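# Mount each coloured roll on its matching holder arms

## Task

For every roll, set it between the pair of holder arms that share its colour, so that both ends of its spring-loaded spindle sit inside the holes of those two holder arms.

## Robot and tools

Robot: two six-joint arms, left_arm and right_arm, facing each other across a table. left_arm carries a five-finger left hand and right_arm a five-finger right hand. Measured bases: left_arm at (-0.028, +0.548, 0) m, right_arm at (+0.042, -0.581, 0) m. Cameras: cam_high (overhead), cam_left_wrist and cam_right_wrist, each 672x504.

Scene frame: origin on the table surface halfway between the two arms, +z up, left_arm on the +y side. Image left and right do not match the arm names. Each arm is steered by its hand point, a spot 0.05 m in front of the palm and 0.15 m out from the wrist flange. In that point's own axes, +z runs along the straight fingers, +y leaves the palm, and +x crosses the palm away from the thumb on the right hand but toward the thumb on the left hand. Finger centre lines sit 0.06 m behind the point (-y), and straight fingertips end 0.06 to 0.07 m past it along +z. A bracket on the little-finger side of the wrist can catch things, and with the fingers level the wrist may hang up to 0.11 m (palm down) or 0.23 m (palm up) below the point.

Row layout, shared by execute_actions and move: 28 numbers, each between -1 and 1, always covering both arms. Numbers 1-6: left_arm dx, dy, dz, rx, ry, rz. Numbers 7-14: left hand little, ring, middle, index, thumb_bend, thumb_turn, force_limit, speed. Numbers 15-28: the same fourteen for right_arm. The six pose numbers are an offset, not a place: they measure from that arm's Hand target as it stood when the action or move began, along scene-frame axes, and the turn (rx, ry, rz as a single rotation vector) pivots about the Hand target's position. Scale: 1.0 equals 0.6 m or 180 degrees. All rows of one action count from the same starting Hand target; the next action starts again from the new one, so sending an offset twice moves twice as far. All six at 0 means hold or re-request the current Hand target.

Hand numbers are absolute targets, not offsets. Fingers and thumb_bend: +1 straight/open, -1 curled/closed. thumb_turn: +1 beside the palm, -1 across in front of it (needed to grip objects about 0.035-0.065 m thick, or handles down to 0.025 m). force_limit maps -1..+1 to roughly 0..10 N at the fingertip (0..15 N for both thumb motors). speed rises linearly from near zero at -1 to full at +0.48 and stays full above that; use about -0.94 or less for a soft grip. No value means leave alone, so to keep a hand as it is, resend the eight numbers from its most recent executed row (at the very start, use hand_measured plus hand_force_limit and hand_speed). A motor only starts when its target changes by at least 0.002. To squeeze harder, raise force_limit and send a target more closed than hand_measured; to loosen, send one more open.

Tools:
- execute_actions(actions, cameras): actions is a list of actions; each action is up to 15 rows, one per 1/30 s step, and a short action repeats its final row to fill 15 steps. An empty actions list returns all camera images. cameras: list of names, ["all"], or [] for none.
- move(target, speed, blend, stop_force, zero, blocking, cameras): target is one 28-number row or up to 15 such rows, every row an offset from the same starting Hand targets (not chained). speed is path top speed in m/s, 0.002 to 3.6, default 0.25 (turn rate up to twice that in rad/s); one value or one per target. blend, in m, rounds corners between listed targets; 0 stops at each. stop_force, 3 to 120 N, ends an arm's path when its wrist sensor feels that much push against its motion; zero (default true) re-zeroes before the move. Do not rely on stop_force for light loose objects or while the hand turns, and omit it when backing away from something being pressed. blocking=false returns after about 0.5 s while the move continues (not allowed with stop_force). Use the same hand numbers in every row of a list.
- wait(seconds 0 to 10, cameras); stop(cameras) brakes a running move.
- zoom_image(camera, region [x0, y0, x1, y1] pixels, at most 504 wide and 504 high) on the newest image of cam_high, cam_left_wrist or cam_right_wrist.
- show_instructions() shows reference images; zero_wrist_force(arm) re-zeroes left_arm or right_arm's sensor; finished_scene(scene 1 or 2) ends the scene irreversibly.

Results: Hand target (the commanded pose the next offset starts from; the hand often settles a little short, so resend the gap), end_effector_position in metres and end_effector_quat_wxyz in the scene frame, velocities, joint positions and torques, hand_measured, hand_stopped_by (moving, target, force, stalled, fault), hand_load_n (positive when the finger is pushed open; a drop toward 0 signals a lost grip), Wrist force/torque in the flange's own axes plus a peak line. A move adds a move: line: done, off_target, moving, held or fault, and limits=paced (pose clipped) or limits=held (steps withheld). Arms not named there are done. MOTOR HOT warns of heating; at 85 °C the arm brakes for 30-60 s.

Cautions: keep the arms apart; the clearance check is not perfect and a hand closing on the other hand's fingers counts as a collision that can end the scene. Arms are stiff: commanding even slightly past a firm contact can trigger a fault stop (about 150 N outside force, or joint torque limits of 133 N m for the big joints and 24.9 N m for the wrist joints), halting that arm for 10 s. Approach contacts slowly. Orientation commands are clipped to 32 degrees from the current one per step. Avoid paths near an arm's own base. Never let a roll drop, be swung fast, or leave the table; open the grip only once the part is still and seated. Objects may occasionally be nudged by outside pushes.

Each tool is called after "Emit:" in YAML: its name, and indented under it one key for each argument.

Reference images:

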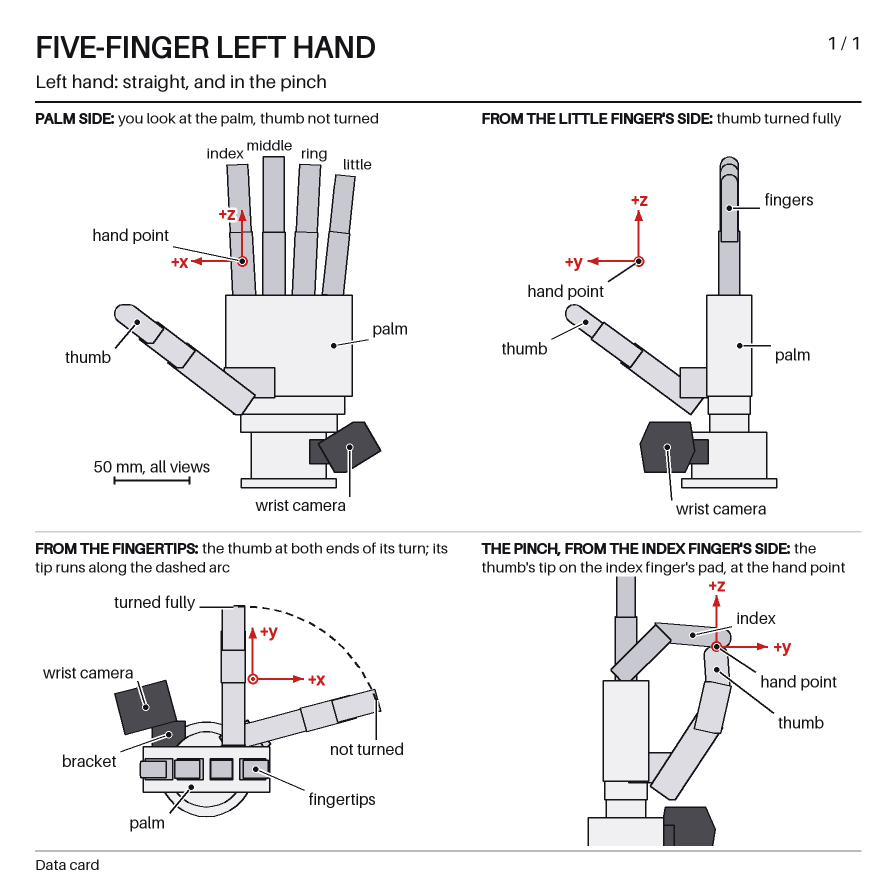

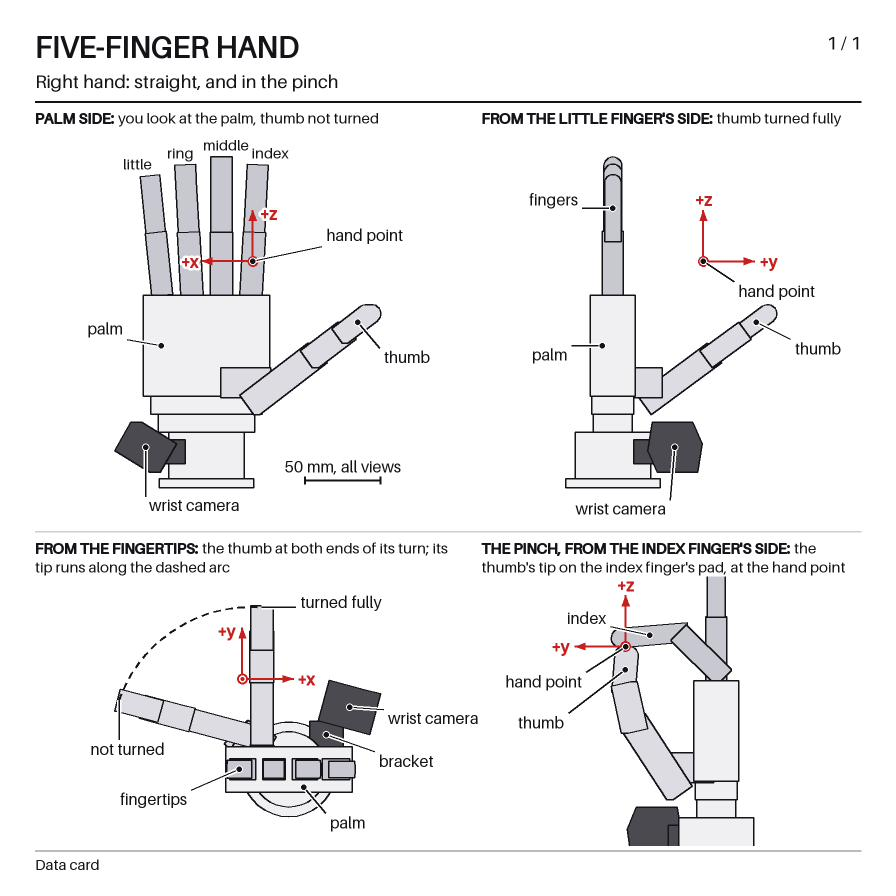

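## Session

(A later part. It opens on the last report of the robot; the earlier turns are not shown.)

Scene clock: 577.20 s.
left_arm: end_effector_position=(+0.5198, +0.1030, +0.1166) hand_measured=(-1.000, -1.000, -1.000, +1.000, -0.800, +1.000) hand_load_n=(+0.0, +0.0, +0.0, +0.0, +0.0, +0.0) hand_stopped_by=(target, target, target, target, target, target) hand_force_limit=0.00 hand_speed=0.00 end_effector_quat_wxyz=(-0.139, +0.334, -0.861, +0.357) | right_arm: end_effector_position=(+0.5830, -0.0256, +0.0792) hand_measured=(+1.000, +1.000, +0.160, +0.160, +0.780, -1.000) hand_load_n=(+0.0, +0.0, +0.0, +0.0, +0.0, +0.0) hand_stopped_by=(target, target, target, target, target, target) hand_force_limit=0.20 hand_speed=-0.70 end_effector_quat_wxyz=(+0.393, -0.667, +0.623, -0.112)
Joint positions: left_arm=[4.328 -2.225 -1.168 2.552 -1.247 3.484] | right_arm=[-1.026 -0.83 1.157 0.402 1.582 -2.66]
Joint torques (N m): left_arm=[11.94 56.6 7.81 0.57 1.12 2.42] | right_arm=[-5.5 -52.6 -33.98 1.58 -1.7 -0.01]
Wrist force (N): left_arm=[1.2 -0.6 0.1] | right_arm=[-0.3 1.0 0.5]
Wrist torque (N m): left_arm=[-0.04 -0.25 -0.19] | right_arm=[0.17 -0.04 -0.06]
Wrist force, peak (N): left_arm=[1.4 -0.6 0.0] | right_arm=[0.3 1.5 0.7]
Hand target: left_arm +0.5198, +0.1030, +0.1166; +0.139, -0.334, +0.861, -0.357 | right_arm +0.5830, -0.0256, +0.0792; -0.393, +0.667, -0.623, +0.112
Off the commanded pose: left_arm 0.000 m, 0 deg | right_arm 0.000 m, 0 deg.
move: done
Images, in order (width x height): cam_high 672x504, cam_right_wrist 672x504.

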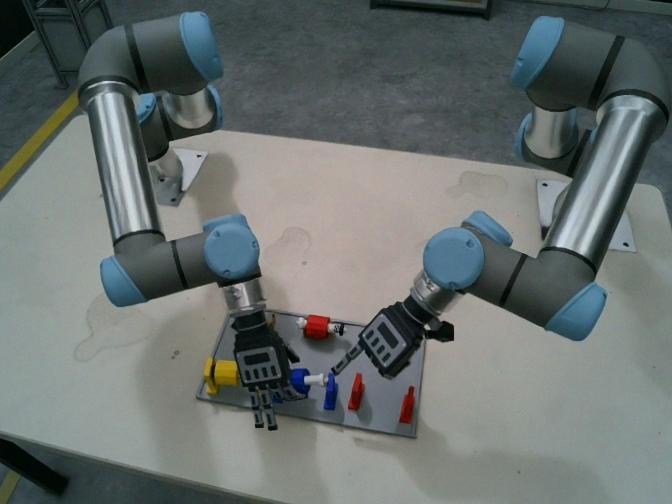

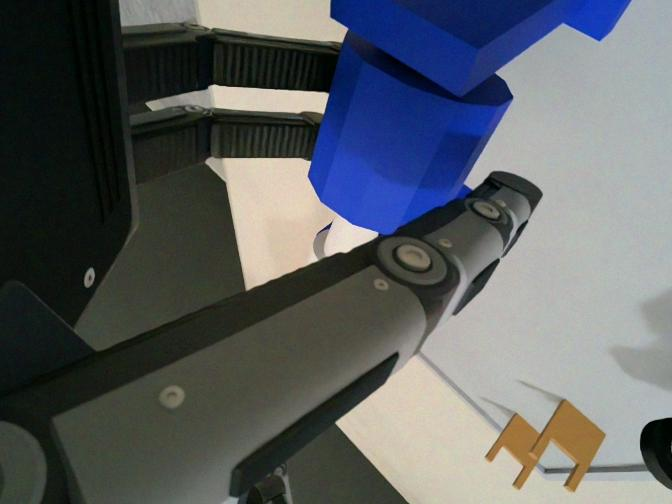

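Emit:
move:
  target: [0,0,0,0,0,0,-1,-1,-1,1,-0.8,1,0,0,0,0,0,0,0,0,1,1,-0.3,-0.3,-0.1,-1,-0.6,-0.94]

Emit:
wait:
  seconds: 3
  cameras: ["cam_high","cam_right_wrist"]

Emit:
zoom_image:
  camera: "cam_high"
  region: [300, 350, 370, 400]

Scene clock: 579.63 s.
left_arm: end_effector_position=(+0.5198, +0.1030, +0.1166) hand_measured=(-1.000, -1.000, -1.000, +1.000, -0.800, +1.000) hand_load_n=(+0.0, +0.0, +0.0, +0.0, +0.0, +0.0) hand_stopped_by=(target, target, target, target, target, target) hand_force_limit=0.00 hand_speed=0.00 end_effector_quat_wxyz=(-0.139, +0.334, -0.861, +0.357) | right_arm: end_effector_position=(+0.5830, -0.0256, +0.0792) hand_measured=(+1.000, +1.000, +0.110, +0.110, +0.614, -1.000) hand_load_n=(+0.0, +0.0, +2.0, +2.0, +3.0, +0.0) hand_stopped_by=(target, target, force, force, force, target) hand_force_limit=-0.60 hand_speed=-0.94 end_effector_quat_wxyz=(+0.393, -0.667, +0.623, -0.112)
Joint positions: left_arm=[4.328 -2.225 -1.168 2.552 -1.247 3.484] | right_arm=[-1.026 -0.83 1.157 0.402 1.582 -2.66]
Joint torques (N m): left_arm=[12.38 56.39 7.41 0.52 1.39 2.54] | right_arm=[-6.57 -51.69 -24.23 1.65 -0.36 -1.32]
Wrist force (N): left_arm=[0.9 -0.5 0.2] | right_arm=[-0.7 0.4 1.0]
Wrist torque (N m): left_arm=[-0.03 -0.22 -0.21] | right_arm=[0.15 -0.08 -0.03]
Wrist force, peak (N): left_arm=[1.3 -0.7 0.2] | right_arm=[-0.7 -1.5 3.1]
Hand target: left_arm +0.5198, +0.1030, +0.1166; +0.139, -0.334, +0.861, -0.357 | right_arm +0.5830, -0.0256, +0.0792; -0.393, +0.667, -0.623, +0.112
Off the commanded pose: left_arm 0.000 m, 0 deg | right_arm 0.000 m, 0 deg.
move: done

Scene clock: 582.63 s.
left_arm: end_effector_position=(+0.5198, +0.1030, +0.1166) hand_measured=(-1.000, -1.000, -1.000, +1.000, -0.800, +1.000) hand_load_n=(+0.0, +0.0, +0.0, +0.0, +0.0, +0.0) hand_stopped_by=(target, target, target, target, target, target) hand_force_limit=0.00 hand_speed=0.00 end_effector_quat_wxyz=(-0.139, +0.334, -0.861, +0.357) | right_arm: end_effector_position=(+0.5830, -0.0256, +0.0792) hand_measured=(+1.000, +1.000, +0.110, +0.110, +0.614, -1.000) hand_load_n=(+0.0, +0.0, +2.0, +1.5, +3.0, +0.0) hand_stopped_by=(target, target, force, force, force, target) hand_force_limit=-0.60 hand_speed=-0.94 end_effector_quat_wxyz=(+0.393, -0.667, +0.623, -0.112)
Joint positions: left_arm=[4.328 -2.225 -1.168 2.552 -1.247 3.484] | right_arm=[-1.026 -0.83 1.157 0.402 1.582 -2.66]
Joint torques (N m): left_arm=[12.66 56.13 8.28 0.53 1.15 2.21] | right_arm=[-4.25 -50.87 -6.23 1.27 0.9 -1.43]
Wrist force (N): left_arm=[0.9 -0.6 0.1] | right_arm=[-0.7 0.7 1.0]
Wrist torque (N m): left_arm=[-0.04 -0.22 -0.20] | right_arm=[0.19 -0.10 -0.01]
Wrist force, peak (N): left_arm=[1.3 -0.7 0.1] | right_arm=[-1.1 0.9 1.2]
Hand target: left_arm +0.5198, +0.1030, +0.1166; +0.139, -0.334, +0.861, -0.357 | right_arm +0.5830, -0.0256, +0.0792; -0.393, +0.667, -0.623, +0.112
Off the commanded pose: left_arm 0.000 m, 0 deg | right_arm 0.000 m, 0 deg.
wait: 3.00 s; at rest by 0.17 s
Images, in order (width x height): cam_high 672x504, cam_right_wrist 672x504.

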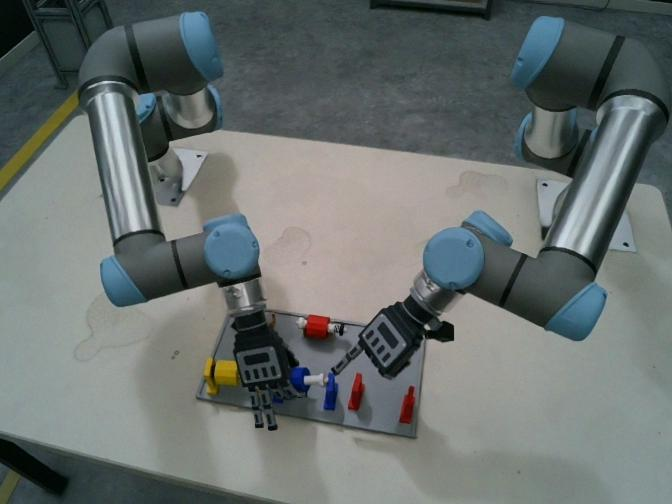

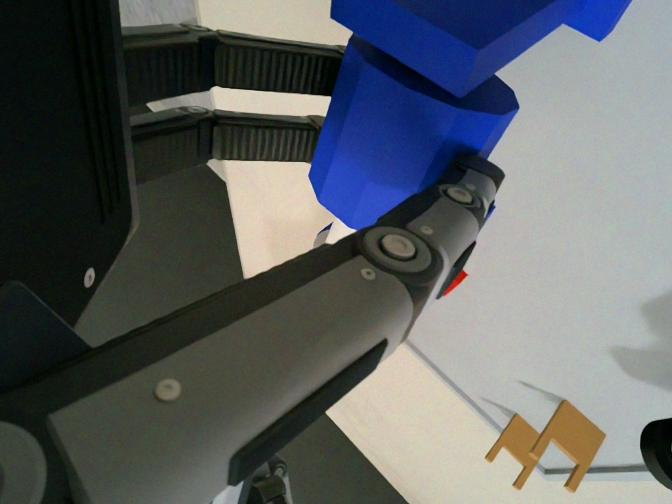

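Scaled by 7.200 from the camera's 672x504 image, which has a finer 960x720 frame.

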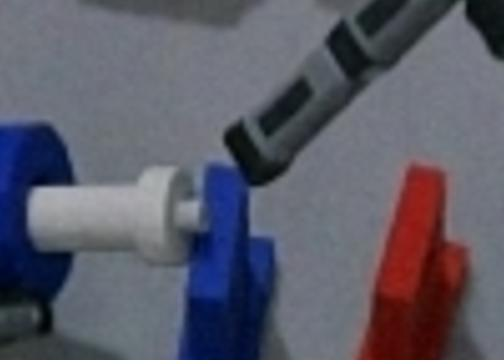

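Emit:
move:
  target: [0,0,0,0,0,0,-1,-1,-1,1,-0.8,1,0,0,0,0,0,0,0,0,1,1,-0.35,-0.35,-0.15,-1,0.2,-0.95]

Emit:
move:
  target: [0,0,0,0,0,0,-1,-1,-1,1,-0.8,1,0,0,0,0,-0.0133,0,0,0,1,1,-0.35,-0.35,-0.15,-1,0.2,-0.95]
  speed: 0.01
  stop_force: 6
  cameras: ["cam_high"]

Emit:
zoom_image:
  camera: "cam_high"
  region: [300, 350, 370, 400]

Scene clock: 583.40 s.
left_arm: end_effector_position=(+0.5198, +0.1030, +0.1166) hand_measured=(-1.000, -1.000, -1.000, +1.000, -0.800, +1.000) hand_load_n=(+0.0, +0.5, +0.0, +0.0, +0.0, +0.0) hand_stopped_by=(target, target, target, target, target, target) hand_force_limit=0.00 hand_speed=0.00 end_effector_quat_wxyz=(-0.139, +0.334, -0.861, +0.357) | right_arm: end_effector_position=(+0.5830, -0.0256, +0.0792) hand_measured=(+1.000, +1.000, +0.098, +0.094, +0.598, -1.000) hand_load_n=(+0.0, +0.0, +7.0, +7.0, +8.5, +0.0) hand_stopped_by=(target, target, force, force, force, target) hand_force_limit=0.20 hand_speed=-0.95 end_effector_quat_wxyz=(+0.393, -0.667, +0.623, -0.112)
Joint positions: left_arm=[4.328 -2.225 -1.168 2.552 -1.247 3.484] | right_arm=[-1.026 -0.83 1.157 0.402 1.582 -2.66]
Joint torques (N m): left_arm=[12.37 56.36 7.43 0.65 1.44 2.39] | right_arm=[-3.66 -48.85 -4.94 1.07 1.62 -1.46]
Wrist force (N): left_arm=[1.0 -0.5 0.2] | right_arm=[-2.1 -0.6 3.5]
Wrist torque (N m): left_arm=[-0.04 -0.22 -0.21] | right_arm=[0.20 -0.04 -0.03]
Wrist force, peak (N): left_arm=[1.3 -0.5 0.3] | right_arm=[-1.7 -2.4 5.2]
Hand target: left_arm +0.5198, +0.1030, +0.1166; +0.139, -0.334, +0.861, -0.357 | right_arm +0.5830, -0.0256, +0.0792; -0.393, +0.667, -0.623, +0.112
Off the commanded pose: left_arm 0.000 m, 0 deg | right_arm 0.000 m, 0 deg.
move: done

Scene clock: 584.77 s.
left_arm: end_effector_position=(+0.5198, +0.1030, +0.1166) hand_measured=(-1.000, -1.000, -1.000, +1.000, -0.800, +1.000) hand_load_n=(+0.0, +0.0, +0.0, +0.0, +0.0, +0.0) hand_stopped_by=(target, target, target, target, target, target) hand_force_limit=0.00 hand_speed=0.00 end_effector_quat_wxyz=(-0.139, +0.334, -0.861, +0.357) | right_arm: end_effector_position=(+0.5830, -0.0256, +0.0787) hand_measured=(+1.000, +1.000, +0.098, +0.094, +0.598, -1.000) hand_load_n=(+0.0, +0.0, +7.0, +7.0, +8.5, +0.0) hand_stopped_by=(target, target, force, force, force, target) hand_force_limit=0.20 hand_speed=-0.95 end_effector_quat_wxyz=(+0.393, -0.667, +0.623, -0.112)
Joint positions: left_arm=[4.328 -2.225 -1.168 2.552 -1.247 3.484] | right_arm=[-1.026 -0.829 1.158 0.4 1.582 -2.66]
Joint torques (N m): left_arm=[12.26 55.95 7.75 0.6 1.15 2.26] | right_arm=[-4.04 -49.79 -29.56 2.7 1.64 -1.5]
Wrist force (N): left_arm=[1.2 -0.4 0.2] | right_arm=[-2.6 -4.4 1.9]
Wrist torque (N m): left_arm=[-0.02 -0.26 -0.19] | right_arm=[0.09 -0.06 -0.04]
Wrist force, peak (N): left_arm=[1.3 -0.7 0.1] | right_arm=[-4.2 -9.2 -1.4]
Hand target: left_arm +0.5198, +0.1030, +0.1166; +0.139, -0.334, +0.861, -0.357 | right_arm +0.5830, -0.0255, +0.0787; -0.393, +0.667, -0.623, +0.112 (not the last commanded pose)
Off the commanded pose: left_arm 0.000 m, 0 deg | right_arm 0.007 m, 0 deg.
move: contact (right_arm)
Images, in order (width x height): cam_high 672x504.

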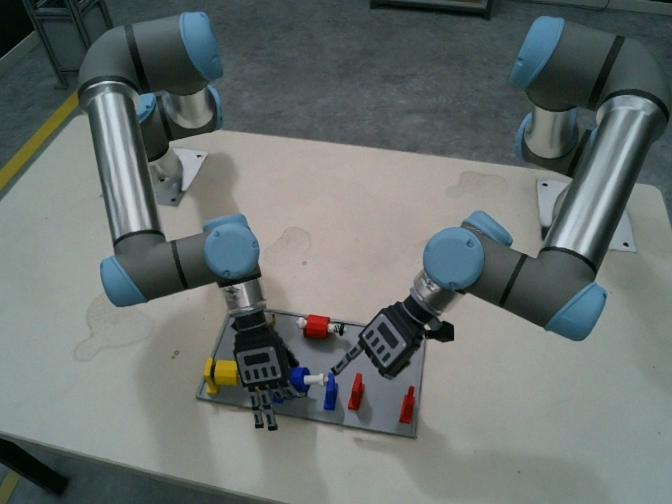

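Scaled by 7.200 from the camera's 672x504 image, which has a finer 960x720 frame.

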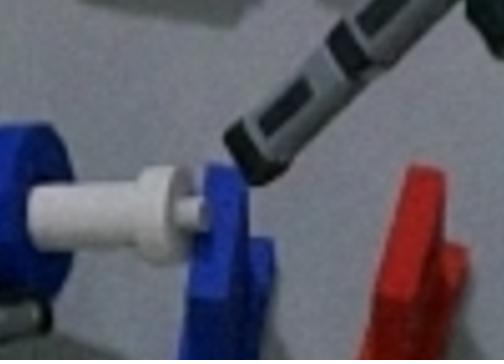

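Emit:
move:
  target: [0,0,0,0,0,0,-1,-1,-1,1,-0.8,1,0,0,0,0,-0.01,0,0,0,1,1,-0.35,-0.35,-0.15,-1,0.2,-0.95]
  speed: 0.008
  stop_force: 5

Emit:
move:
  target:
    - [0.001,0.008,0,0,0,0,-1,-1,-1,1,-0.8,1,0,0,0,0,0,0,0,0,1,1,-0.35,-0.35,-0.15,-1,0.2,-0.95]
    - [-0.001,0.0,-0.0635,0,0,0,-1,-1,-1,1,-0.8,1,0,0,0,0,0,0,0,0,1,1,-0.35,-0.35,-0.15,-1,0.2,-0.95]
  speed: 0.04
  cameras: ["cam_high"]

Emit:
zoom_image:
  camera: "cam_high"
  region: [300, 350, 370, 400]

Scene clock: 586.60 s.
left_arm: end_effector_position=(+0.5198, +0.1030, +0.1166) hand_measured=(-1.000, -1.000, -1.000, +1.000, -0.800, +1.000) hand_load_n=(+0.0, +0.0, +0.0, +0.0, +0.0, +0.0) hand_stopped_by=(target, target, target, target, target, target) hand_force_limit=0.00 hand_speed=0.00 end_effector_quat_wxyz=(-0.139, +0.334, -0.861, +0.357) | right_arm: end_effector_position=(+0.5831, -0.0255, +0.0781) hand_measured=(+1.000, +1.000, +0.098, +0.094, +0.598, -1.000) hand_load_n=(-0.5, +0.0, +7.5, +7.0, +8.5, +0.5) hand_stopped_by=(target, target, force, force, force, target) hand_force_limit=0.20 hand_speed=-0.95 end_effector_quat_wxyz=(+0.393, -0.667, +0.623, -0.113)
Joint positions: left_arm=[4.328 -2.225 -1.168 2.552 -1.247 3.484] | right_arm=[-1.026 -0.829 1.159 0.399 1.582 -2.66]
Joint torques (N m): left_arm=[11.6 56.38 7.47 0.63 1.1 2.24] | right_arm=[-3.28 -51.78 -30.82 2.39 1.64 -1.43]
Wrist force (N): left_arm=[1.1 -0.5 0.1] | right_arm=[-3.0 -3.7 2.5]
Wrist torque (N m): left_arm=[-0.03 -0.24 -0.20] | right_arm=[0.09 -0.02 -0.05]
Wrist force, peak (N): left_arm=[1.3 -0.6 0.1] | right_arm=[-5.0 -9.5 -1.3]
Hand target: left_arm +0.5198, +0.1030, +0.1166; +0.139, -0.334, +0.861, -0.357 | right_arm +0.5831, -0.0255, +0.0781; -0.393, +0.667, -0.623, +0.113 (not the last commanded pose)
Off the commanded pose: left_arm 0.000 m, 0 deg | right_arm 0.005 m, 0 deg.
move: contact (right_arm)

Scene clock: 588.60 s.
left_arm: end_effector_position=(+0.5192, +0.1030, +0.0786) hand_measured=(-1.000, -1.000, -1.000, +1.000, -0.800, +1.000) hand_load_n=(+0.0, +0.5, +0.0, +0.0, -0.5, +0.0) hand_stopped_by=(target, target, target, target, target, target) hand_force_limit=0.00 hand_speed=0.00 end_effector_quat_wxyz=(-0.139, +0.334, -0.861, +0.357) | right_arm: end_effector_position=(+0.5831, -0.0255, +0.0781) hand_measured=(+1.000, +1.000, +0.098, +0.094, +0.598, -1.000) hand_load_n=(+0.0, +0.0, +7.0, +7.0, +8.5, +0.5) hand_stopped_by=(target, target, force, force, force, target) hand_force_limit=0.20 hand_speed=-0.95 end_effector_quat_wxyz=(+0.393, -0.667, +0.623, -0.113)
Joint positions: left_arm=[4.328 -2.251 -1.224 2.635 -1.247 3.483] | right_arm=[-1.026 -0.829 1.159 0.399 1.582 -2.66]
Joint torques (N m): left_arm=[-12.79 34.63 6.61 0.88 -1.25 -2.56] | right_arm=[-2.97 -49.68 -31.79 0.75 1.56 -1.47]
Wrist force (N): left_arm=[0.9 -0.3 0.0] | right_arm=[-2.9 -3.6 2.6]
Wrist torque (N m): left_arm=[-0.01 -0.22 -0.06] | right_arm=[0.10 -0.04 -0.04]
Wrist force, peak (N): left_arm=[1.3 -0.5 0.2] | right_arm=[-2.7 -3.7 2.9]
Hand target: left_arm +0.5192, +0.1030, +0.0785; +0.139, -0.334, +0.861, -0.357 | right_arm +0.5831, -0.0255, +0.0781; -0.393, +0.667, -0.623, +0.113
Off the commanded pose: left_arm 0.000 m, 0 deg | right_arm 0.000 m, 0 deg.
move: done
Images, in order (width x height): cam_high 672x504.

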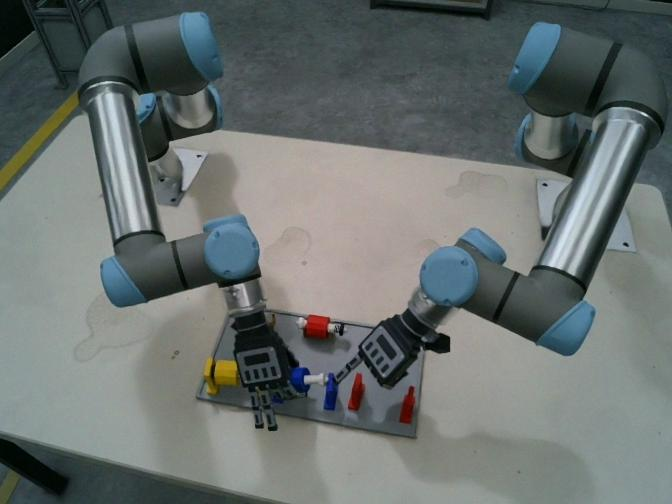

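Scaled by 7.200 from the camera's 672x504 image, which has a finer 960x720 frame.

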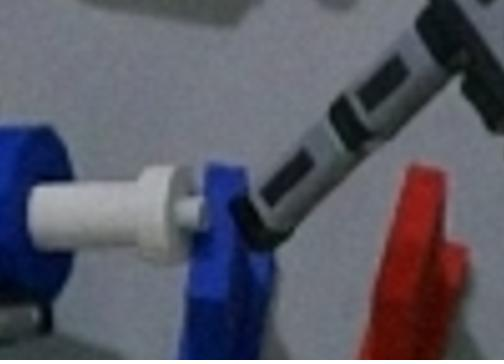

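Emit:
move:
  target: [0,-0.027,0,0,0,0,-1,-1,-1,1,-0.8,1,0,0,0,0,0,0,0,0,1,1,-0.35,-0.35,-0.15,-1,0.2,-0.95]
  speed: 0.008
  stop_force: 10
  cameras: ["cam_high"]

Emit:
zoom_image:
  camera: "cam_high"
  region: [300, 350, 370, 400]

Scene clock: 591.63 s.
left_arm: end_effector_position=(+0.5192, +0.0903, +0.0785) hand_measured=(-1.000, -1.000, -1.000, +1.000, -0.800, +1.000) hand_load_n=(+0.0, +0.0, +0.0, -8.0, +0.0, +0.0) hand_stopped_by=(target, target, target, target, target, target) hand_force_limit=0.00 hand_speed=0.00 end_effector_quat_wxyz=(-0.139, +0.334, -0.861, +0.357) | right_arm: end_effector_position=(+0.5831, -0.0255, +0.0782) hand_measured=(+1.000, +1.000, +0.098, +0.094, +0.598, -1.000) hand_load_n=(+0.0, +0.0, +6.0, +5.0, +9.0, -1.0) hand_stopped_by=(target, target, force, force, force, target) hand_force_limit=0.20 hand_speed=-0.95 end_effector_quat_wxyz=(+0.393, -0.667, +0.623, -0.113)
Joint positions: left_arm=[4.307 -2.268 -1.194 2.627 -1.261 3.467] | right_arm=[-1.026 -0.829 1.159 0.399 1.582 -2.66]
Joint torques (N m): left_arm=[8.26 57.9 9.03 2.05 3.23 2.35] | right_arm=[-4.17 -49.24 -31.77 0.65 1.76 -1.31]
Wrist force (N): left_arm=[-4.2 5.2 -5.7] | right_arm=[-1.9 -1.2 -0.3]
Wrist torque (N m): left_arm=[0.09 -0.49 -0.35] | right_arm=[0.11 -0.04 -0.04]
Wrist force, peak (N): left_arm=[-5.8 6.2 -7.7] | right_arm=[-3.2 -3.8 2.2]
Hand target: left_arm +0.5192, +0.0903, +0.0785; +0.139, -0.334, +0.861, -0.357 (not the last commanded pose) | right_arm +0.5831, -0.0255, +0.0781; -0.393, +0.667, -0.623, +0.113
Off the commanded pose: left_arm 0.003 m, 0 deg | right_arm 0.000 m, 0 deg.
move: contact (left_arm)
Images, in order (width x height): cam_high 672x504.

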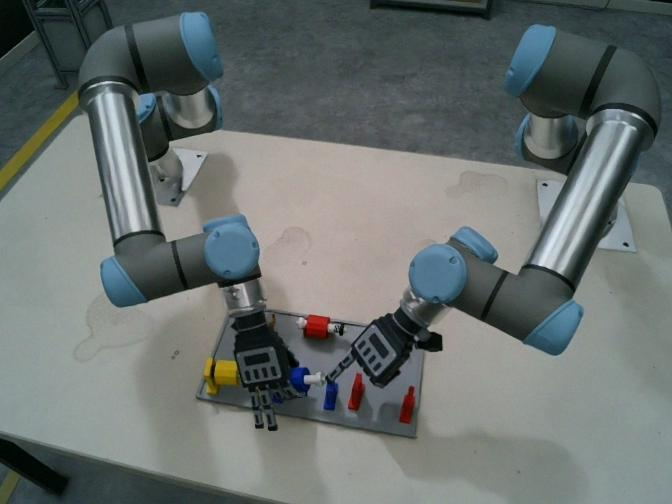

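Scaled by 7.200 from the camera's 672x504 image, which has a finer 960x720 frame.

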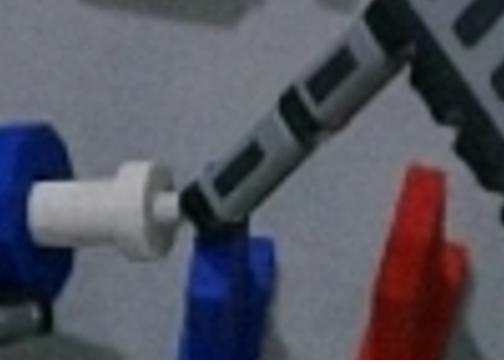

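Emit:
move:
  target: [0,0,0,0,0,0,-1,-1,-1,1,-0.8,1,0,0,0,0,-0.008,0,0,0,1,1,-0.35,-0.35,-0.15,-1,0.2,-0.95]
  speed: 0.008
  stop_force: 8
  cameras: ["cam_high"]

Emit:
zoom_image:
  camera: "cam_high"
  region: [300, 350, 370, 400]

Scene clock: 593.77 s.
left_arm: end_effector_position=(+0.5192, +0.0903, +0.0785) hand_measured=(-1.000, -1.000, -1.000, +1.000, -0.800, +1.000) hand_load_n=(+0.0, +0.0, +0.0, +0.0, +0.0, +0.0) hand_stopped_by=(target, target, target, target, target, target) hand_force_limit=0.00 hand_speed=0.00 end_effector_quat_wxyz=(-0.139, +0.334, -0.861, +0.357) | right_arm: end_effector_position=(+0.5831, -0.0254, +0.0741) hand_measured=(+1.000, +1.000, +0.098, +0.094, +0.600, -1.000) hand_load_n=(+0.0, +0.0, +9.0, +3.5, +6.5, +2.5) hand_stopped_by=(target, target, force, force, force, target) hand_force_limit=0.20 hand_speed=-0.95 end_effector_quat_wxyz=(+0.393, -0.667, +0.623, -0.113)
Joint positions: left_arm=[4.307 -2.268 -1.194 2.627 -1.261 3.467] | right_arm=[-1.026 -0.825 1.164 0.39 1.582 -2.66]
Joint torques (N m): left_arm=[6.1 53.23 9.07 -2.48 -1.17 2.3] | right_arm=[-3.4 -47.7 -28.3 3.18 1.76 -1.36]
Wrist force (N): left_arm=[1.1 -0.4 0.1] | right_arm=[-3.0 -8.9 -1.5]
Wrist torque (N m): left_arm=[-0.04 -0.24 -0.06] | right_arm=[-0.09 0.06 -0.07]
Wrist force, peak (N): left_arm=[-4.4 5.0 -6.0] | right_arm=[-3.8 -11.9 -2.7]
Hand target: left_arm +0.5192, +0.0903, +0.0785; +0.139, -0.334, +0.861, -0.357 | right_arm +0.5831, -0.0254, +0.0741; -0.393, +0.667, -0.623, +0.113 (not the last commanded pose)
Off the commanded pose: left_arm 0.000 m, 0 deg | right_arm 0.001 m, 0 deg.
move: contact (right_arm)
Images, in order (width x height): cam_high 672x504.

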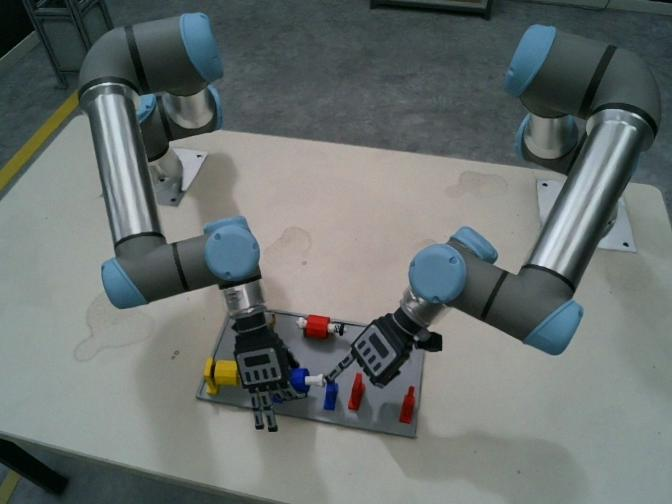

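Scaled by 7.200 from the camera's 672x504 image, which has a finer 960x720 frame.

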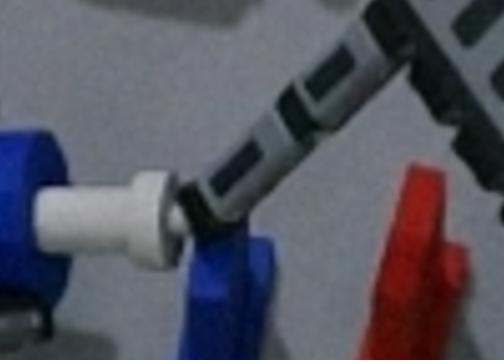

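Emit:
move:
  target: [0,0.018,0,0,0,0,-1,-1,-1,1,-0.8,1,0,0,0,0,0,0,0,0,1,1,-0.35,-0.35,-0.15,-1,0.2,-0.95]
  speed: 0.03
  cameras: ["cam_high"]

Emit:
zoom_image:
  camera: "cam_high"
  region: [312, 366, 340, 394]

Scene clock: 594.83 s.
left_arm: end_effector_position=(+0.5192, +0.1010, +0.0785) hand_measured=(-1.000, -1.000, -1.000, +1.000, -0.800, +1.000) hand_load_n=(+0.0, +0.0, +0.0, +0.0, +0.0, +0.0) hand_stopped_by=(target, target, target, target, target, target) hand_force_limit=0.00 hand_speed=0.00 end_effector_quat_wxyz=(-0.139, +0.334, -0.861, +0.357) | right_arm: end_effector_position=(+0.5831, -0.0254, +0.0741) hand_measured=(+1.000, +1.000, +0.098, +0.094, +0.600, -1.000) hand_load_n=(+0.0, +0.0, +9.5, +3.5, +6.5, +3.0) hand_stopped_by=(target, target, force, force, force, target) hand_force_limit=0.20 hand_speed=-0.95 end_effector_quat_wxyz=(+0.393, -0.667, +0.623, -0.113)
Joint positions: left_arm=[4.324 -2.254 -1.219 2.634 -1.25 3.481] | right_arm=[-1.026 -0.825 1.164 0.39 1.582 -2.66]
Joint torques (N m): left_arm=[12.5 56.75 7.71 0.74 1.7 2.51] | right_arm=[-3.09 -48.02 -27.6 1.76 1.79 -1.51]
Wrist force (N): left_arm=[0.9 -0.5 0.0] | right_arm=[-2.8 -8.7 -1.5]
Wrist torque (N m): left_arm=[-0.04 -0.23 -0.20] | right_arm=[-0.06 0.04 -0.07]
Wrist force, peak (N): left_arm=[1.2 -0.4 0.2] | right_arm=[-3.2 -9.0 -1.6]
Hand target: left_arm +0.5192, +0.1011, +0.0785; +0.139, -0.334, +0.861, -0.357 | right_arm +0.5831, -0.0254, +0.0741; -0.393, +0.667, -0.623, +0.113
Off the commanded pose: left_arm 0.000 m, 0 deg | right_arm 0.000 m, 0 deg.
move: done
Images, in order (width x height): cam_high 672x504.

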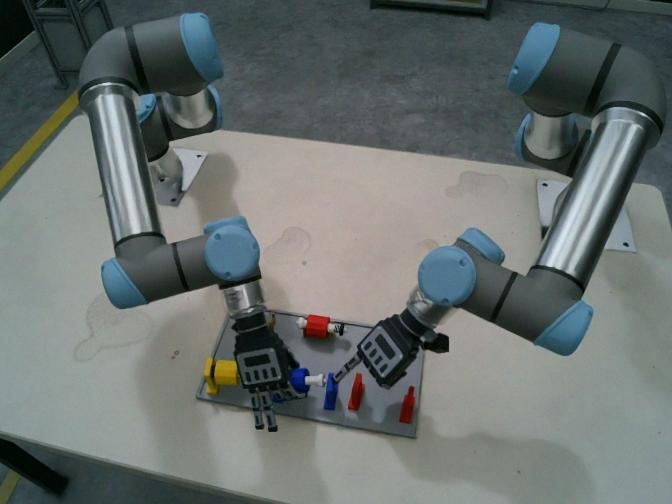

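Scaled by 18.000 from the camera's 672x504 image, which has a finer 960x720 frame.

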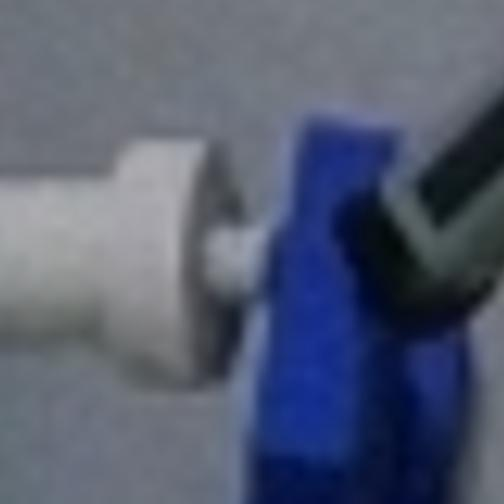

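Emit:
move:
  target:
    - [0,0.018,0.03,0,0,0,-1,-1,-1,1,-0.8,1,0,0,0.0025,0,0,0,0,0,1,1,-0.35,-0.35,-0.15,-1,0.2,-0.95]
    - [0.001,-0.045,0.035,0,0,0,-1,-1,-1,1,-0.8,1,0,0,0.0025,0,0,0,0,0,1,1,-0.35,-0.35,-0.15,-1,0.2,-0.95]
  speed: 0.04
  blend: 0.01
  cameras: ["cam_high","cam_right_wrist"]

Emit:
zoom_image:
  camera: "cam_high"
  region: [312, 366, 340, 394]

Scene clock: 597.03 s.
left_arm: end_effector_position=(+0.5198, +0.0741, +0.0994) hand_measured=(-1.000, -1.000, -1.000, +1.000, -0.800, +1.000) hand_load_n=(+0.0, +0.0, +0.0, +0.0, +0.0, +0.0) hand_stopped_by=(target, target, target, target, target, target) hand_force_limit=0.00 hand_speed=0.00 end_effector_quat_wxyz=(-0.139, +0.334, -0.861, +0.357) | right_arm: end_effector_position=(+0.5846, -0.0254, +0.0741) hand_measured=(+1.000, +1.000, +0.098, +0.094, +0.600, -1.000) hand_load_n=(+0.0, +0.0, +5.0, +1.0, +9.5, +3.5) hand_stopped_by=(target, target, force, force, force, target) hand_force_limit=0.20 hand_speed=-0.95 end_effector_quat_wxyz=(+0.393, -0.667, +0.623, -0.113)
Joint positions: left_arm=[4.281 -2.276 -1.123 2.57 -1.278 3.447] | right_arm=[-1.027 -0.823 1.159 0.392 1.581 -2.661]
Joint torques (N m): left_arm=[-13.15 36.38 31.44 -2.62 -0.98 -2.52] | right_arm=[-11.18 -34.8 -33.94 0.89 -1.51 -1.86]
Wrist force (N): left_arm=[1.1 -0.5 0.3] | right_arm=[-2.6 2.0 -5.4]
Wrist torque (N m): left_arm=[-0.07 -0.22 -0.01] | right_arm=[0.17 0.07 0.07]
Wrist force, peak (N): left_arm=[1.4 -0.6 0.5] | right_arm=[-3.0 -8.9 -1.3]
Hand target: left_arm +0.5198, +0.0741, +0.0995; +0.139, -0.334, +0.861, -0.357 | right_arm +0.5846, -0.0254, +0.0741; -0.393, +0.667, -0.623, +0.113
Off the commanded pose: left_arm 0.000 m, 0 deg | right_arm 0.000 m, 0 deg.
move: done
Images, in order (width x height): cam_high 672x504, cam_right_wrist 672x504.

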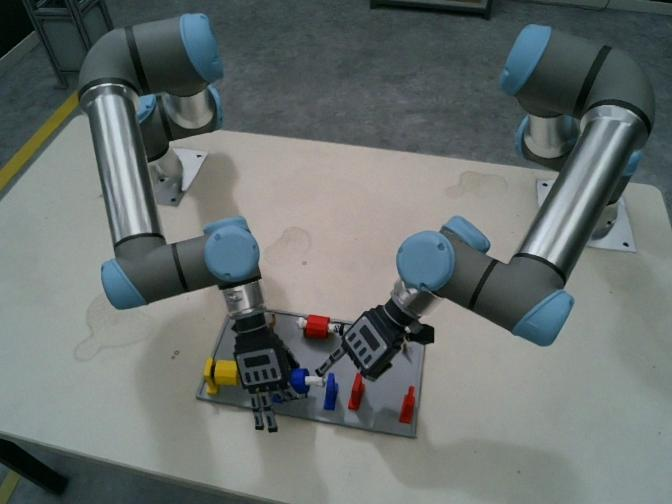

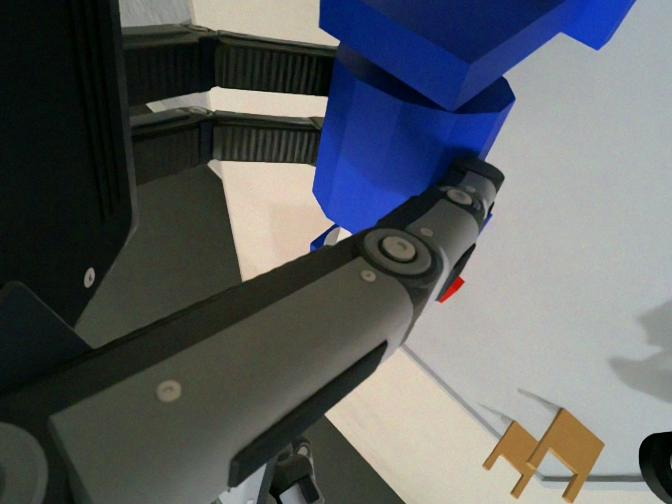

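Scaled by 18.000 from the camera's 672x504 image, which has a finer 960x720 frame.

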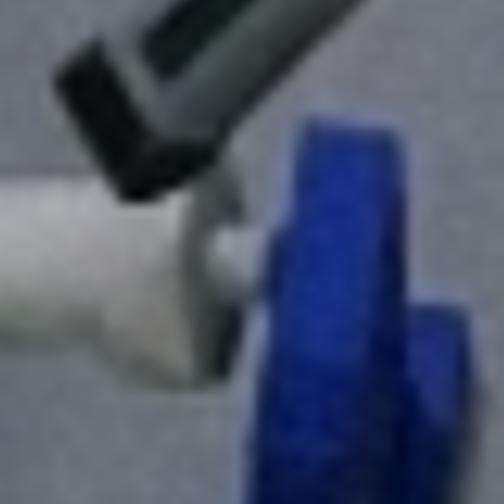

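Emit:
move:
  target: [0,0,0,0,0,0,-1,-1,-1,1,-0.8,1,0,0,-0.0012,0,0,0,0,0,1,1,-0.35,-0.35,-0.15,-1,0.2,-0.95]
  speed: 0.02

Emit:
move:
  target: [0,0,-0.04,0,0,0,-1,-1,-1,1,-0.8,1,0,0,0,0,0,0,0,0,1,1,-0.35,-0.35,-0.15,-1,0.2,-0.95]
  speed: 0.01
  stop_force: 5
  cameras: ["cam_high"]

Emit:
zoom_image:
  camera: "cam_high"
  region: [312, 366, 340, 394]

Scene clock: 597.90 s.
left_arm: end_effector_position=(+0.5198, +0.0741, +0.0995) hand_measured=(-1.000, -1.000, -1.000, +1.000, -0.800, +1.000) hand_load_n=(+0.0, +0.0, +0.0, +0.0, +0.0, +0.0) hand_stopped_by=(target, target, target, target, target, target) hand_force_limit=0.00 hand_speed=0.00 end_effector_quat_wxyz=(-0.139, +0.334, -0.861, +0.357) | right_arm: end_effector_position=(+0.5840, -0.0255, +0.0741) hand_measured=(+1.000, +1.000, +0.098, +0.094, +0.600, -1.000) hand_load_n=(+0.0, +0.0, +7.5, +2.5, +7.5, +3.0) hand_stopped_by=(target, target, force, force, force, target) hand_force_limit=0.20 hand_speed=-0.95 end_effector_quat_wxyz=(+0.393, -0.667, +0.623, -0.113)
Joint positions: left_arm=[4.281 -2.276 -1.123 2.569 -1.279 3.447] | right_arm=[-1.026 -0.824 1.161 0.391 1.581 -2.66]
Joint torques (N m): left_arm=[-12.84 36.07 31.81 -2.67 -1.19 -2.37] | right_arm=[9.65 -51.71 -3.32 -0.29 2.85 0.97]
Wrist force (N): left_arm=[0.8 -0.6 0.3] | right_arm=[-4.2 -2.7 -1.4]
Wrist torque (N m): left_arm=[-0.08 -0.19 -0.03] | right_arm=[0.09 0.04 -0.01]
Wrist force, peak (N): left_arm=[1.2 -0.7 0.3] | right_arm=[-2.7 2.0 -5.4]
Hand target: left_arm +0.5198, +0.0741, +0.0995; +0.139, -0.334, +0.861, -0.357 | right_arm +0.5839, -0.0254, +0.0741; -0.393, +0.667, -0.623, +0.113
Off the commanded pose: left_arm 0.000 m, 0 deg | right_arm 0.000 m, 0 deg.
move: done

Scene clock: 601.17 s.
left_arm: end_effector_position=(+0.5198, +0.0741, +0.0755) hand_measured=(-1.000, -1.000, -1.000, +1.000, -0.800, +1.000) hand_load_n=(+0.0, +0.0, +0.0, +0.5, +0.0, +0.0) hand_stopped_by=(target, target, target, target, target, target) hand_force_limit=0.00 hand_speed=0.00 end_effector_quat_wxyz=(-0.139, +0.334, -0.861, +0.357) | right_arm: end_effector_position=(+0.5839, -0.0254, +0.0741) hand_measured=(+1.000, +1.000, +0.098, +0.094, +0.600, -1.000) hand_load_n=(+0.0, +0.0, +9.0, +0.0, +6.5, +0.5) hand_stopped_by=(target, target, force, force, force, target) hand_force_limit=0.20 hand_speed=-0.95 end_effector_quat_wxyz=(+0.393, -0.667, +0.623, -0.113)
Joint positions: left_arm=[4.281 -2.294 -1.156 2.62 -1.279 3.447] | right_arm=[-1.026 -0.824 1.161 0.391 1.581 -2.66]
Joint torques (N m): left_arm=[-11.43 33.46 5.64 0.64 -0.82 -0.81] | right_arm=[3.97 -49.98 -23.42 -0.23 1.18 1.1]
Wrist force (N): left_arm=[0.2 -2.4 -2.4] | right_arm=[-0.1 1.2 1.1]
Wrist torque (N m): left_arm=[0.12 -0.22 -0.06] | right_arm=[0.21 -0.03 -0.05]
Wrist force, peak (N): left_arm=[0.9 -3.1 -3.2] | right_arm=[-4.0 -3.9 -1.4]
Hand target: left_arm +0.5198, +0.0741, +0.0755; +0.139, -0.334, +0.861, -0.357 | right_arm +0.5839, -0.0254, +0.0741; -0.393, +0.667, -0.623, +0.113
Off the commanded pose: left_arm 0.000 m, 0 deg | right_arm 0.000 m, 0 deg.
move: done
Images, in order (width x height): cam_high 672x504.

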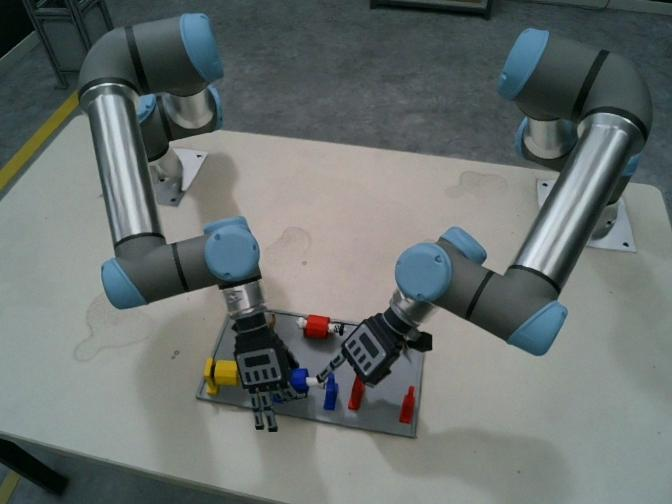

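Scaled by 18.000 from the camera's 672x504 image, which has a finer 960x720 frame.

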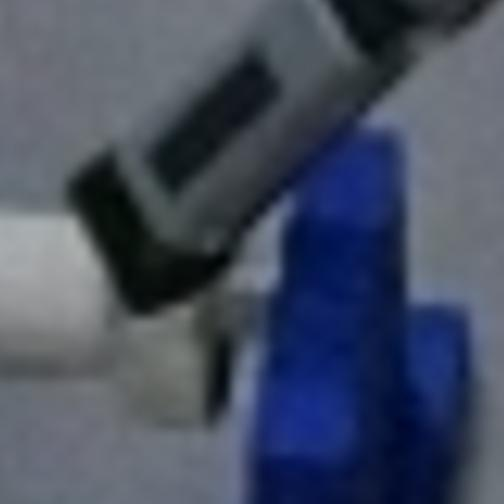

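Emit:
move:
  target: [0,0,-0.0075,0,0,0,-1,-1,-1,1,-0.8,1,0,0,0,0,-0.0035,0,0,0,1,1,-0.35,-0.35,-0.15,-1,0.2,-0.95]
  speed: 0.01
  stop_force: 6
  cameras: ["cam_high"]

Emit:
zoom_image:
  camera: "cam_high"
  region: [312, 366, 340, 394]

Scene clock: 602.73 s.
left_arm: end_effector_position=(+0.5198, +0.0741, +0.0709) hand_measured=(-1.000, -1.000, -1.000, +1.000, -0.800, +1.000) hand_load_n=(+0.0, +0.0, +0.0, +0.0, +0.0, +0.0) hand_stopped_by=(target, target, target, target, target, target) hand_force_limit=0.00 hand_speed=0.00 end_effector_quat_wxyz=(-0.139, +0.334, -0.861, +0.357) | right_arm: end_effector_position=(+0.5839, -0.0254, +0.0720) hand_measured=(+1.000, +1.000, +0.098, +0.094, +0.600, -1.000) hand_load_n=(+0.0, +0.0, +9.5, +0.0, +6.0, +0.5) hand_stopped_by=(target, target, force, force, force, target) hand_force_limit=0.20 hand_speed=-0.95 end_effector_quat_wxyz=(+0.393, -0.667, +0.623, -0.113)
Joint positions: left_arm=[4.281 -2.297 -1.162 2.63 -1.279 3.447] | right_arm=[-1.026 -0.822 1.164 0.387 1.581 -2.66]
Joint torques (N m): left_arm=[-11.03 34.55 5.98 0.52 -0.54 -0.66] | right_arm=[-0.07 -37.68 -5.6 -0.86 -0.47 1.05]
Wrist force (N): left_arm=[-0.1 -1.8 -2.0] | right_arm=[-0.2 0.7 1.6]
Wrist torque (N m): left_arm=[0.12 -0.27 -0.08] | right_arm=[0.15 -0.05 -0.06]
Wrist force, peak (N): left_arm=[0.6 -2.5 -2.3] | right_arm=[0.1 1.4 1.6]
Hand target: left_arm +0.5198, +0.0741, +0.0710; +0.139, -0.334, +0.861, -0.357 | right_arm +0.5839, -0.0254, +0.0720; -0.393, +0.667, -0.623, +0.113
Off the commanded pose: left_arm 0.000 m, 0 deg | right_arm 0.000 m, 0 deg.
move: done
Images, in order (width x height): cam_high 672x504.

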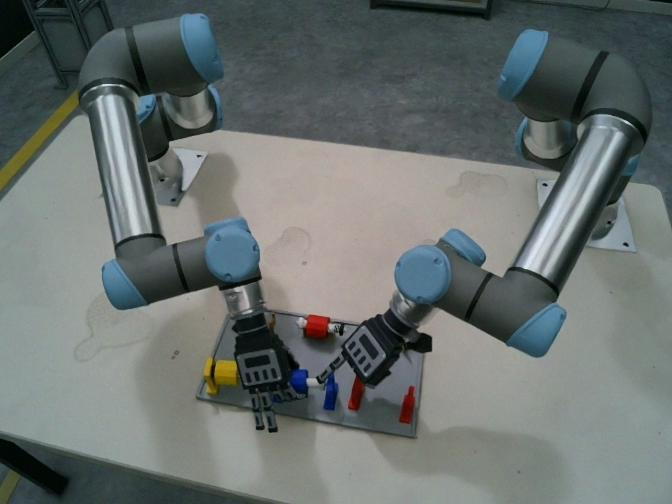

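Scaled by 18.000 from the camera's 672x504 image, which has a finer 960x720 frame.

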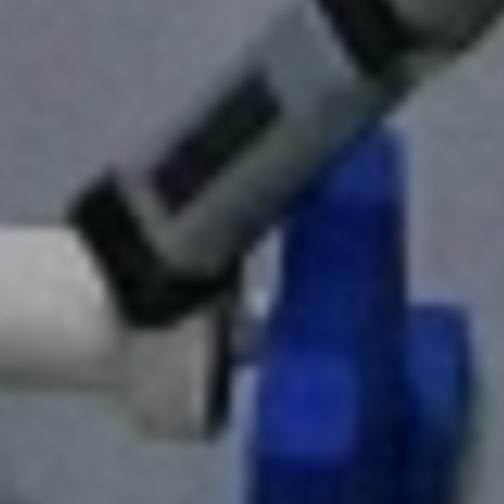

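Emit:
move:
  target: [0,0,-0.0075,0,0,0,-1,-1,-1,1,-0.8,1,0,0,0,0,-0.0035,0,0,0,1,1,-0.35,-0.35,-0.15,-1,0.2,-0.95]
  speed: 0.008
  stop_force: 6
  cameras: ["cam_high"]

Emit:
zoom_image:
  camera: "cam_high"
  region: [312, 366, 340, 394]

Scene clock: 604.37 s.
left_arm: end_effector_position=(+0.5198, +0.0741, +0.0665) hand_measured=(-1.000, -1.000, -1.000, +1.000, -0.800, +1.000) hand_load_n=(+0.0, +0.5, +0.0, +0.5, +0.0, +0.0) hand_stopped_by=(target, target, target, target, target, target) hand_force_limit=0.00 hand_speed=0.00 end_effector_quat_wxyz=(-0.139, +0.334, -0.861, +0.357) | right_arm: end_effector_position=(+0.5839, -0.0254, +0.0699) hand_measured=(+1.000, +1.000, +0.098, +0.094, +0.600, -1.000) hand_load_n=(+0.0, +0.0, +7.5, +0.0, +7.0, +1.5) hand_stopped_by=(target, target, force, force, force, target) hand_force_limit=0.20 hand_speed=-0.95 end_effector_quat_wxyz=(+0.393, -0.667, +0.623, -0.113)
Joint positions: left_arm=[4.281 -2.301 -1.168 2.639 -1.279 3.447] | right_arm=[-1.026 -0.82 1.166 0.383 1.581 -2.66]
Joint torques (N m): left_arm=[-9.4 30.65 3.43 -0.4 -0.09 -0.3] | right_arm=[-6.46 -36.4 -5.66 -1.02 -2.08 1.12]
Wrist force (N): left_arm=[0.6 -6.9 -2.8] | right_arm=[-1.3 1.7 -1.2]
Wrist torque (N m): left_arm=[0.26 -0.23 -0.02] | right_arm=[0.21 0.06 -0.04]
Wrist force, peak (N): left_arm=[0.8 -6.9 -3.3] | right_arm=[-1.3 1.7 -1.2]
Hand target: left_arm +0.5198, +0.0741, +0.0665; +0.139, -0.334, +0.861, -0.357 | right_arm +0.5839, -0.0254, +0.0699; -0.393, +0.667, -0.623, +0.113
Off the commanded pose: left_arm 0.000 m, 0 deg | right_arm 0.000 m, 0 deg.
move: done
Images, in order (width x height): cam_high 672x504.

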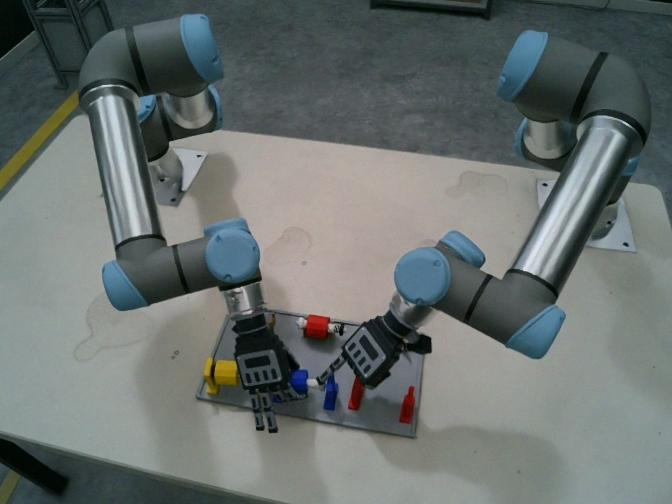

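Scaled by 18.000 from the camera's 672x504 image, which has a finer 960x720 frame.

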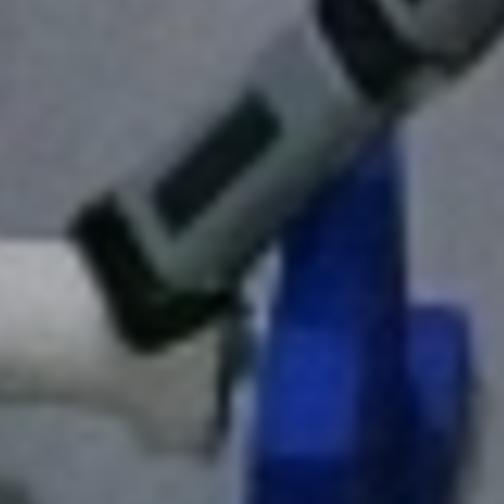

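Emit:
move:
  target: [0.0017,0,0,0,0,0,-1,-1,-1,1,-0.8,1,0,0,0.0017,0,0,0,0,0,1,1,-0.35,-0.35,-0.15,-1,0.2,-0.95]
  speed: 0.008
  cameras: ["cam_high"]

Emit:
zoom_image:
  camera: "cam_high"
  region: [312, 366, 340, 394]

Scene clock: 605.40 s.
left_arm: end_effector_position=(+0.5208, +0.0740, +0.0664) hand_measured=(-1.000, -1.000, -1.000, +1.000, -0.800, +1.000) hand_load_n=(+0.0, +0.0, +0.0, +0.0, +0.0, +0.0) hand_stopped_by=(target, target, target, target, target, target) hand_force_limit=0.00 hand_speed=0.00 end_effector_quat_wxyz=(-0.139, +0.334, -0.861, +0.357) | right_arm: end_effector_position=(+0.5849, -0.0254, +0.0699) hand_measured=(+1.000, +1.000, +0.098, +0.094, +0.600, -1.000) hand_load_n=(-0.5, +0.0, +5.0, +0.0, +9.5, +2.5) hand_stopped_by=(target, target, force, force, force, target) hand_force_limit=0.20 hand_speed=-0.95 end_effector_quat_wxyz=(+0.393, -0.667, +0.623, -0.113)
Joint positions: left_arm=[4.282 -2.303 -1.164 2.637 -1.278 3.448] | right_arm=[-1.027 -0.819 1.163 0.384 1.581 -2.661]
Joint torques (N m): left_arm=[15.41 34.02 28.59 -3.28 0.56 2.62] | right_arm=[-11.14 -36.2 -35.99 0.55 -1.98 -1.48]
Wrist force (N): left_arm=[3.2 -4.2 -0.6] | right_arm=[-0.6 4.6 -4.1]
Wrist torque (N m): left_arm=[0.09 -0.08 0.04] | right_arm=[0.20 0.07 0.08]
Wrist force, peak (N): left_arm=[1.6 -7.5 -2.9] | right_arm=[-0.5 4.8 -4.8]
Hand target: left_arm +0.5208, +0.0741, +0.0665; +0.139, -0.334, +0.861, -0.357 | right_arm +0.5849, -0.0254, +0.0699; -0.393, +0.667, -0.623, +0.113
Off the commanded pose: left_arm 0.000 m, 0 deg | right_arm 0.000 m, 0 deg.
move: done
Images, in order (width x height): cam_high 672x504.

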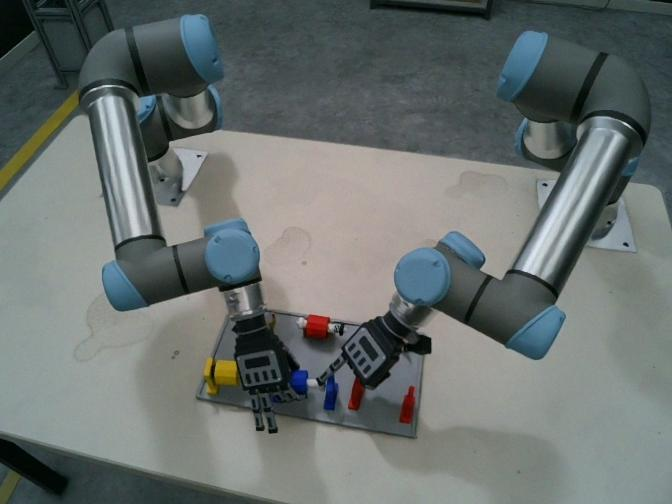

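Scaled by 18.000 from the camera's 672x504 image, which has a finer 960x720 frame.

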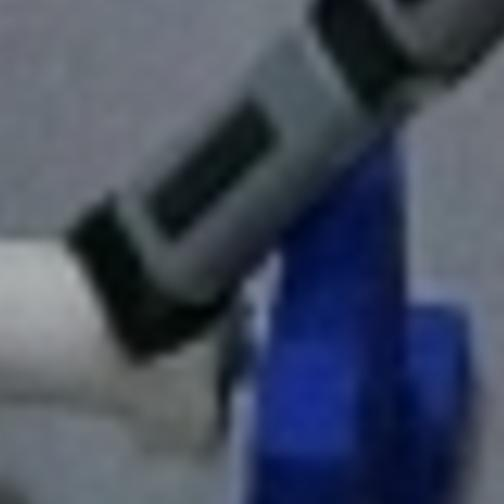

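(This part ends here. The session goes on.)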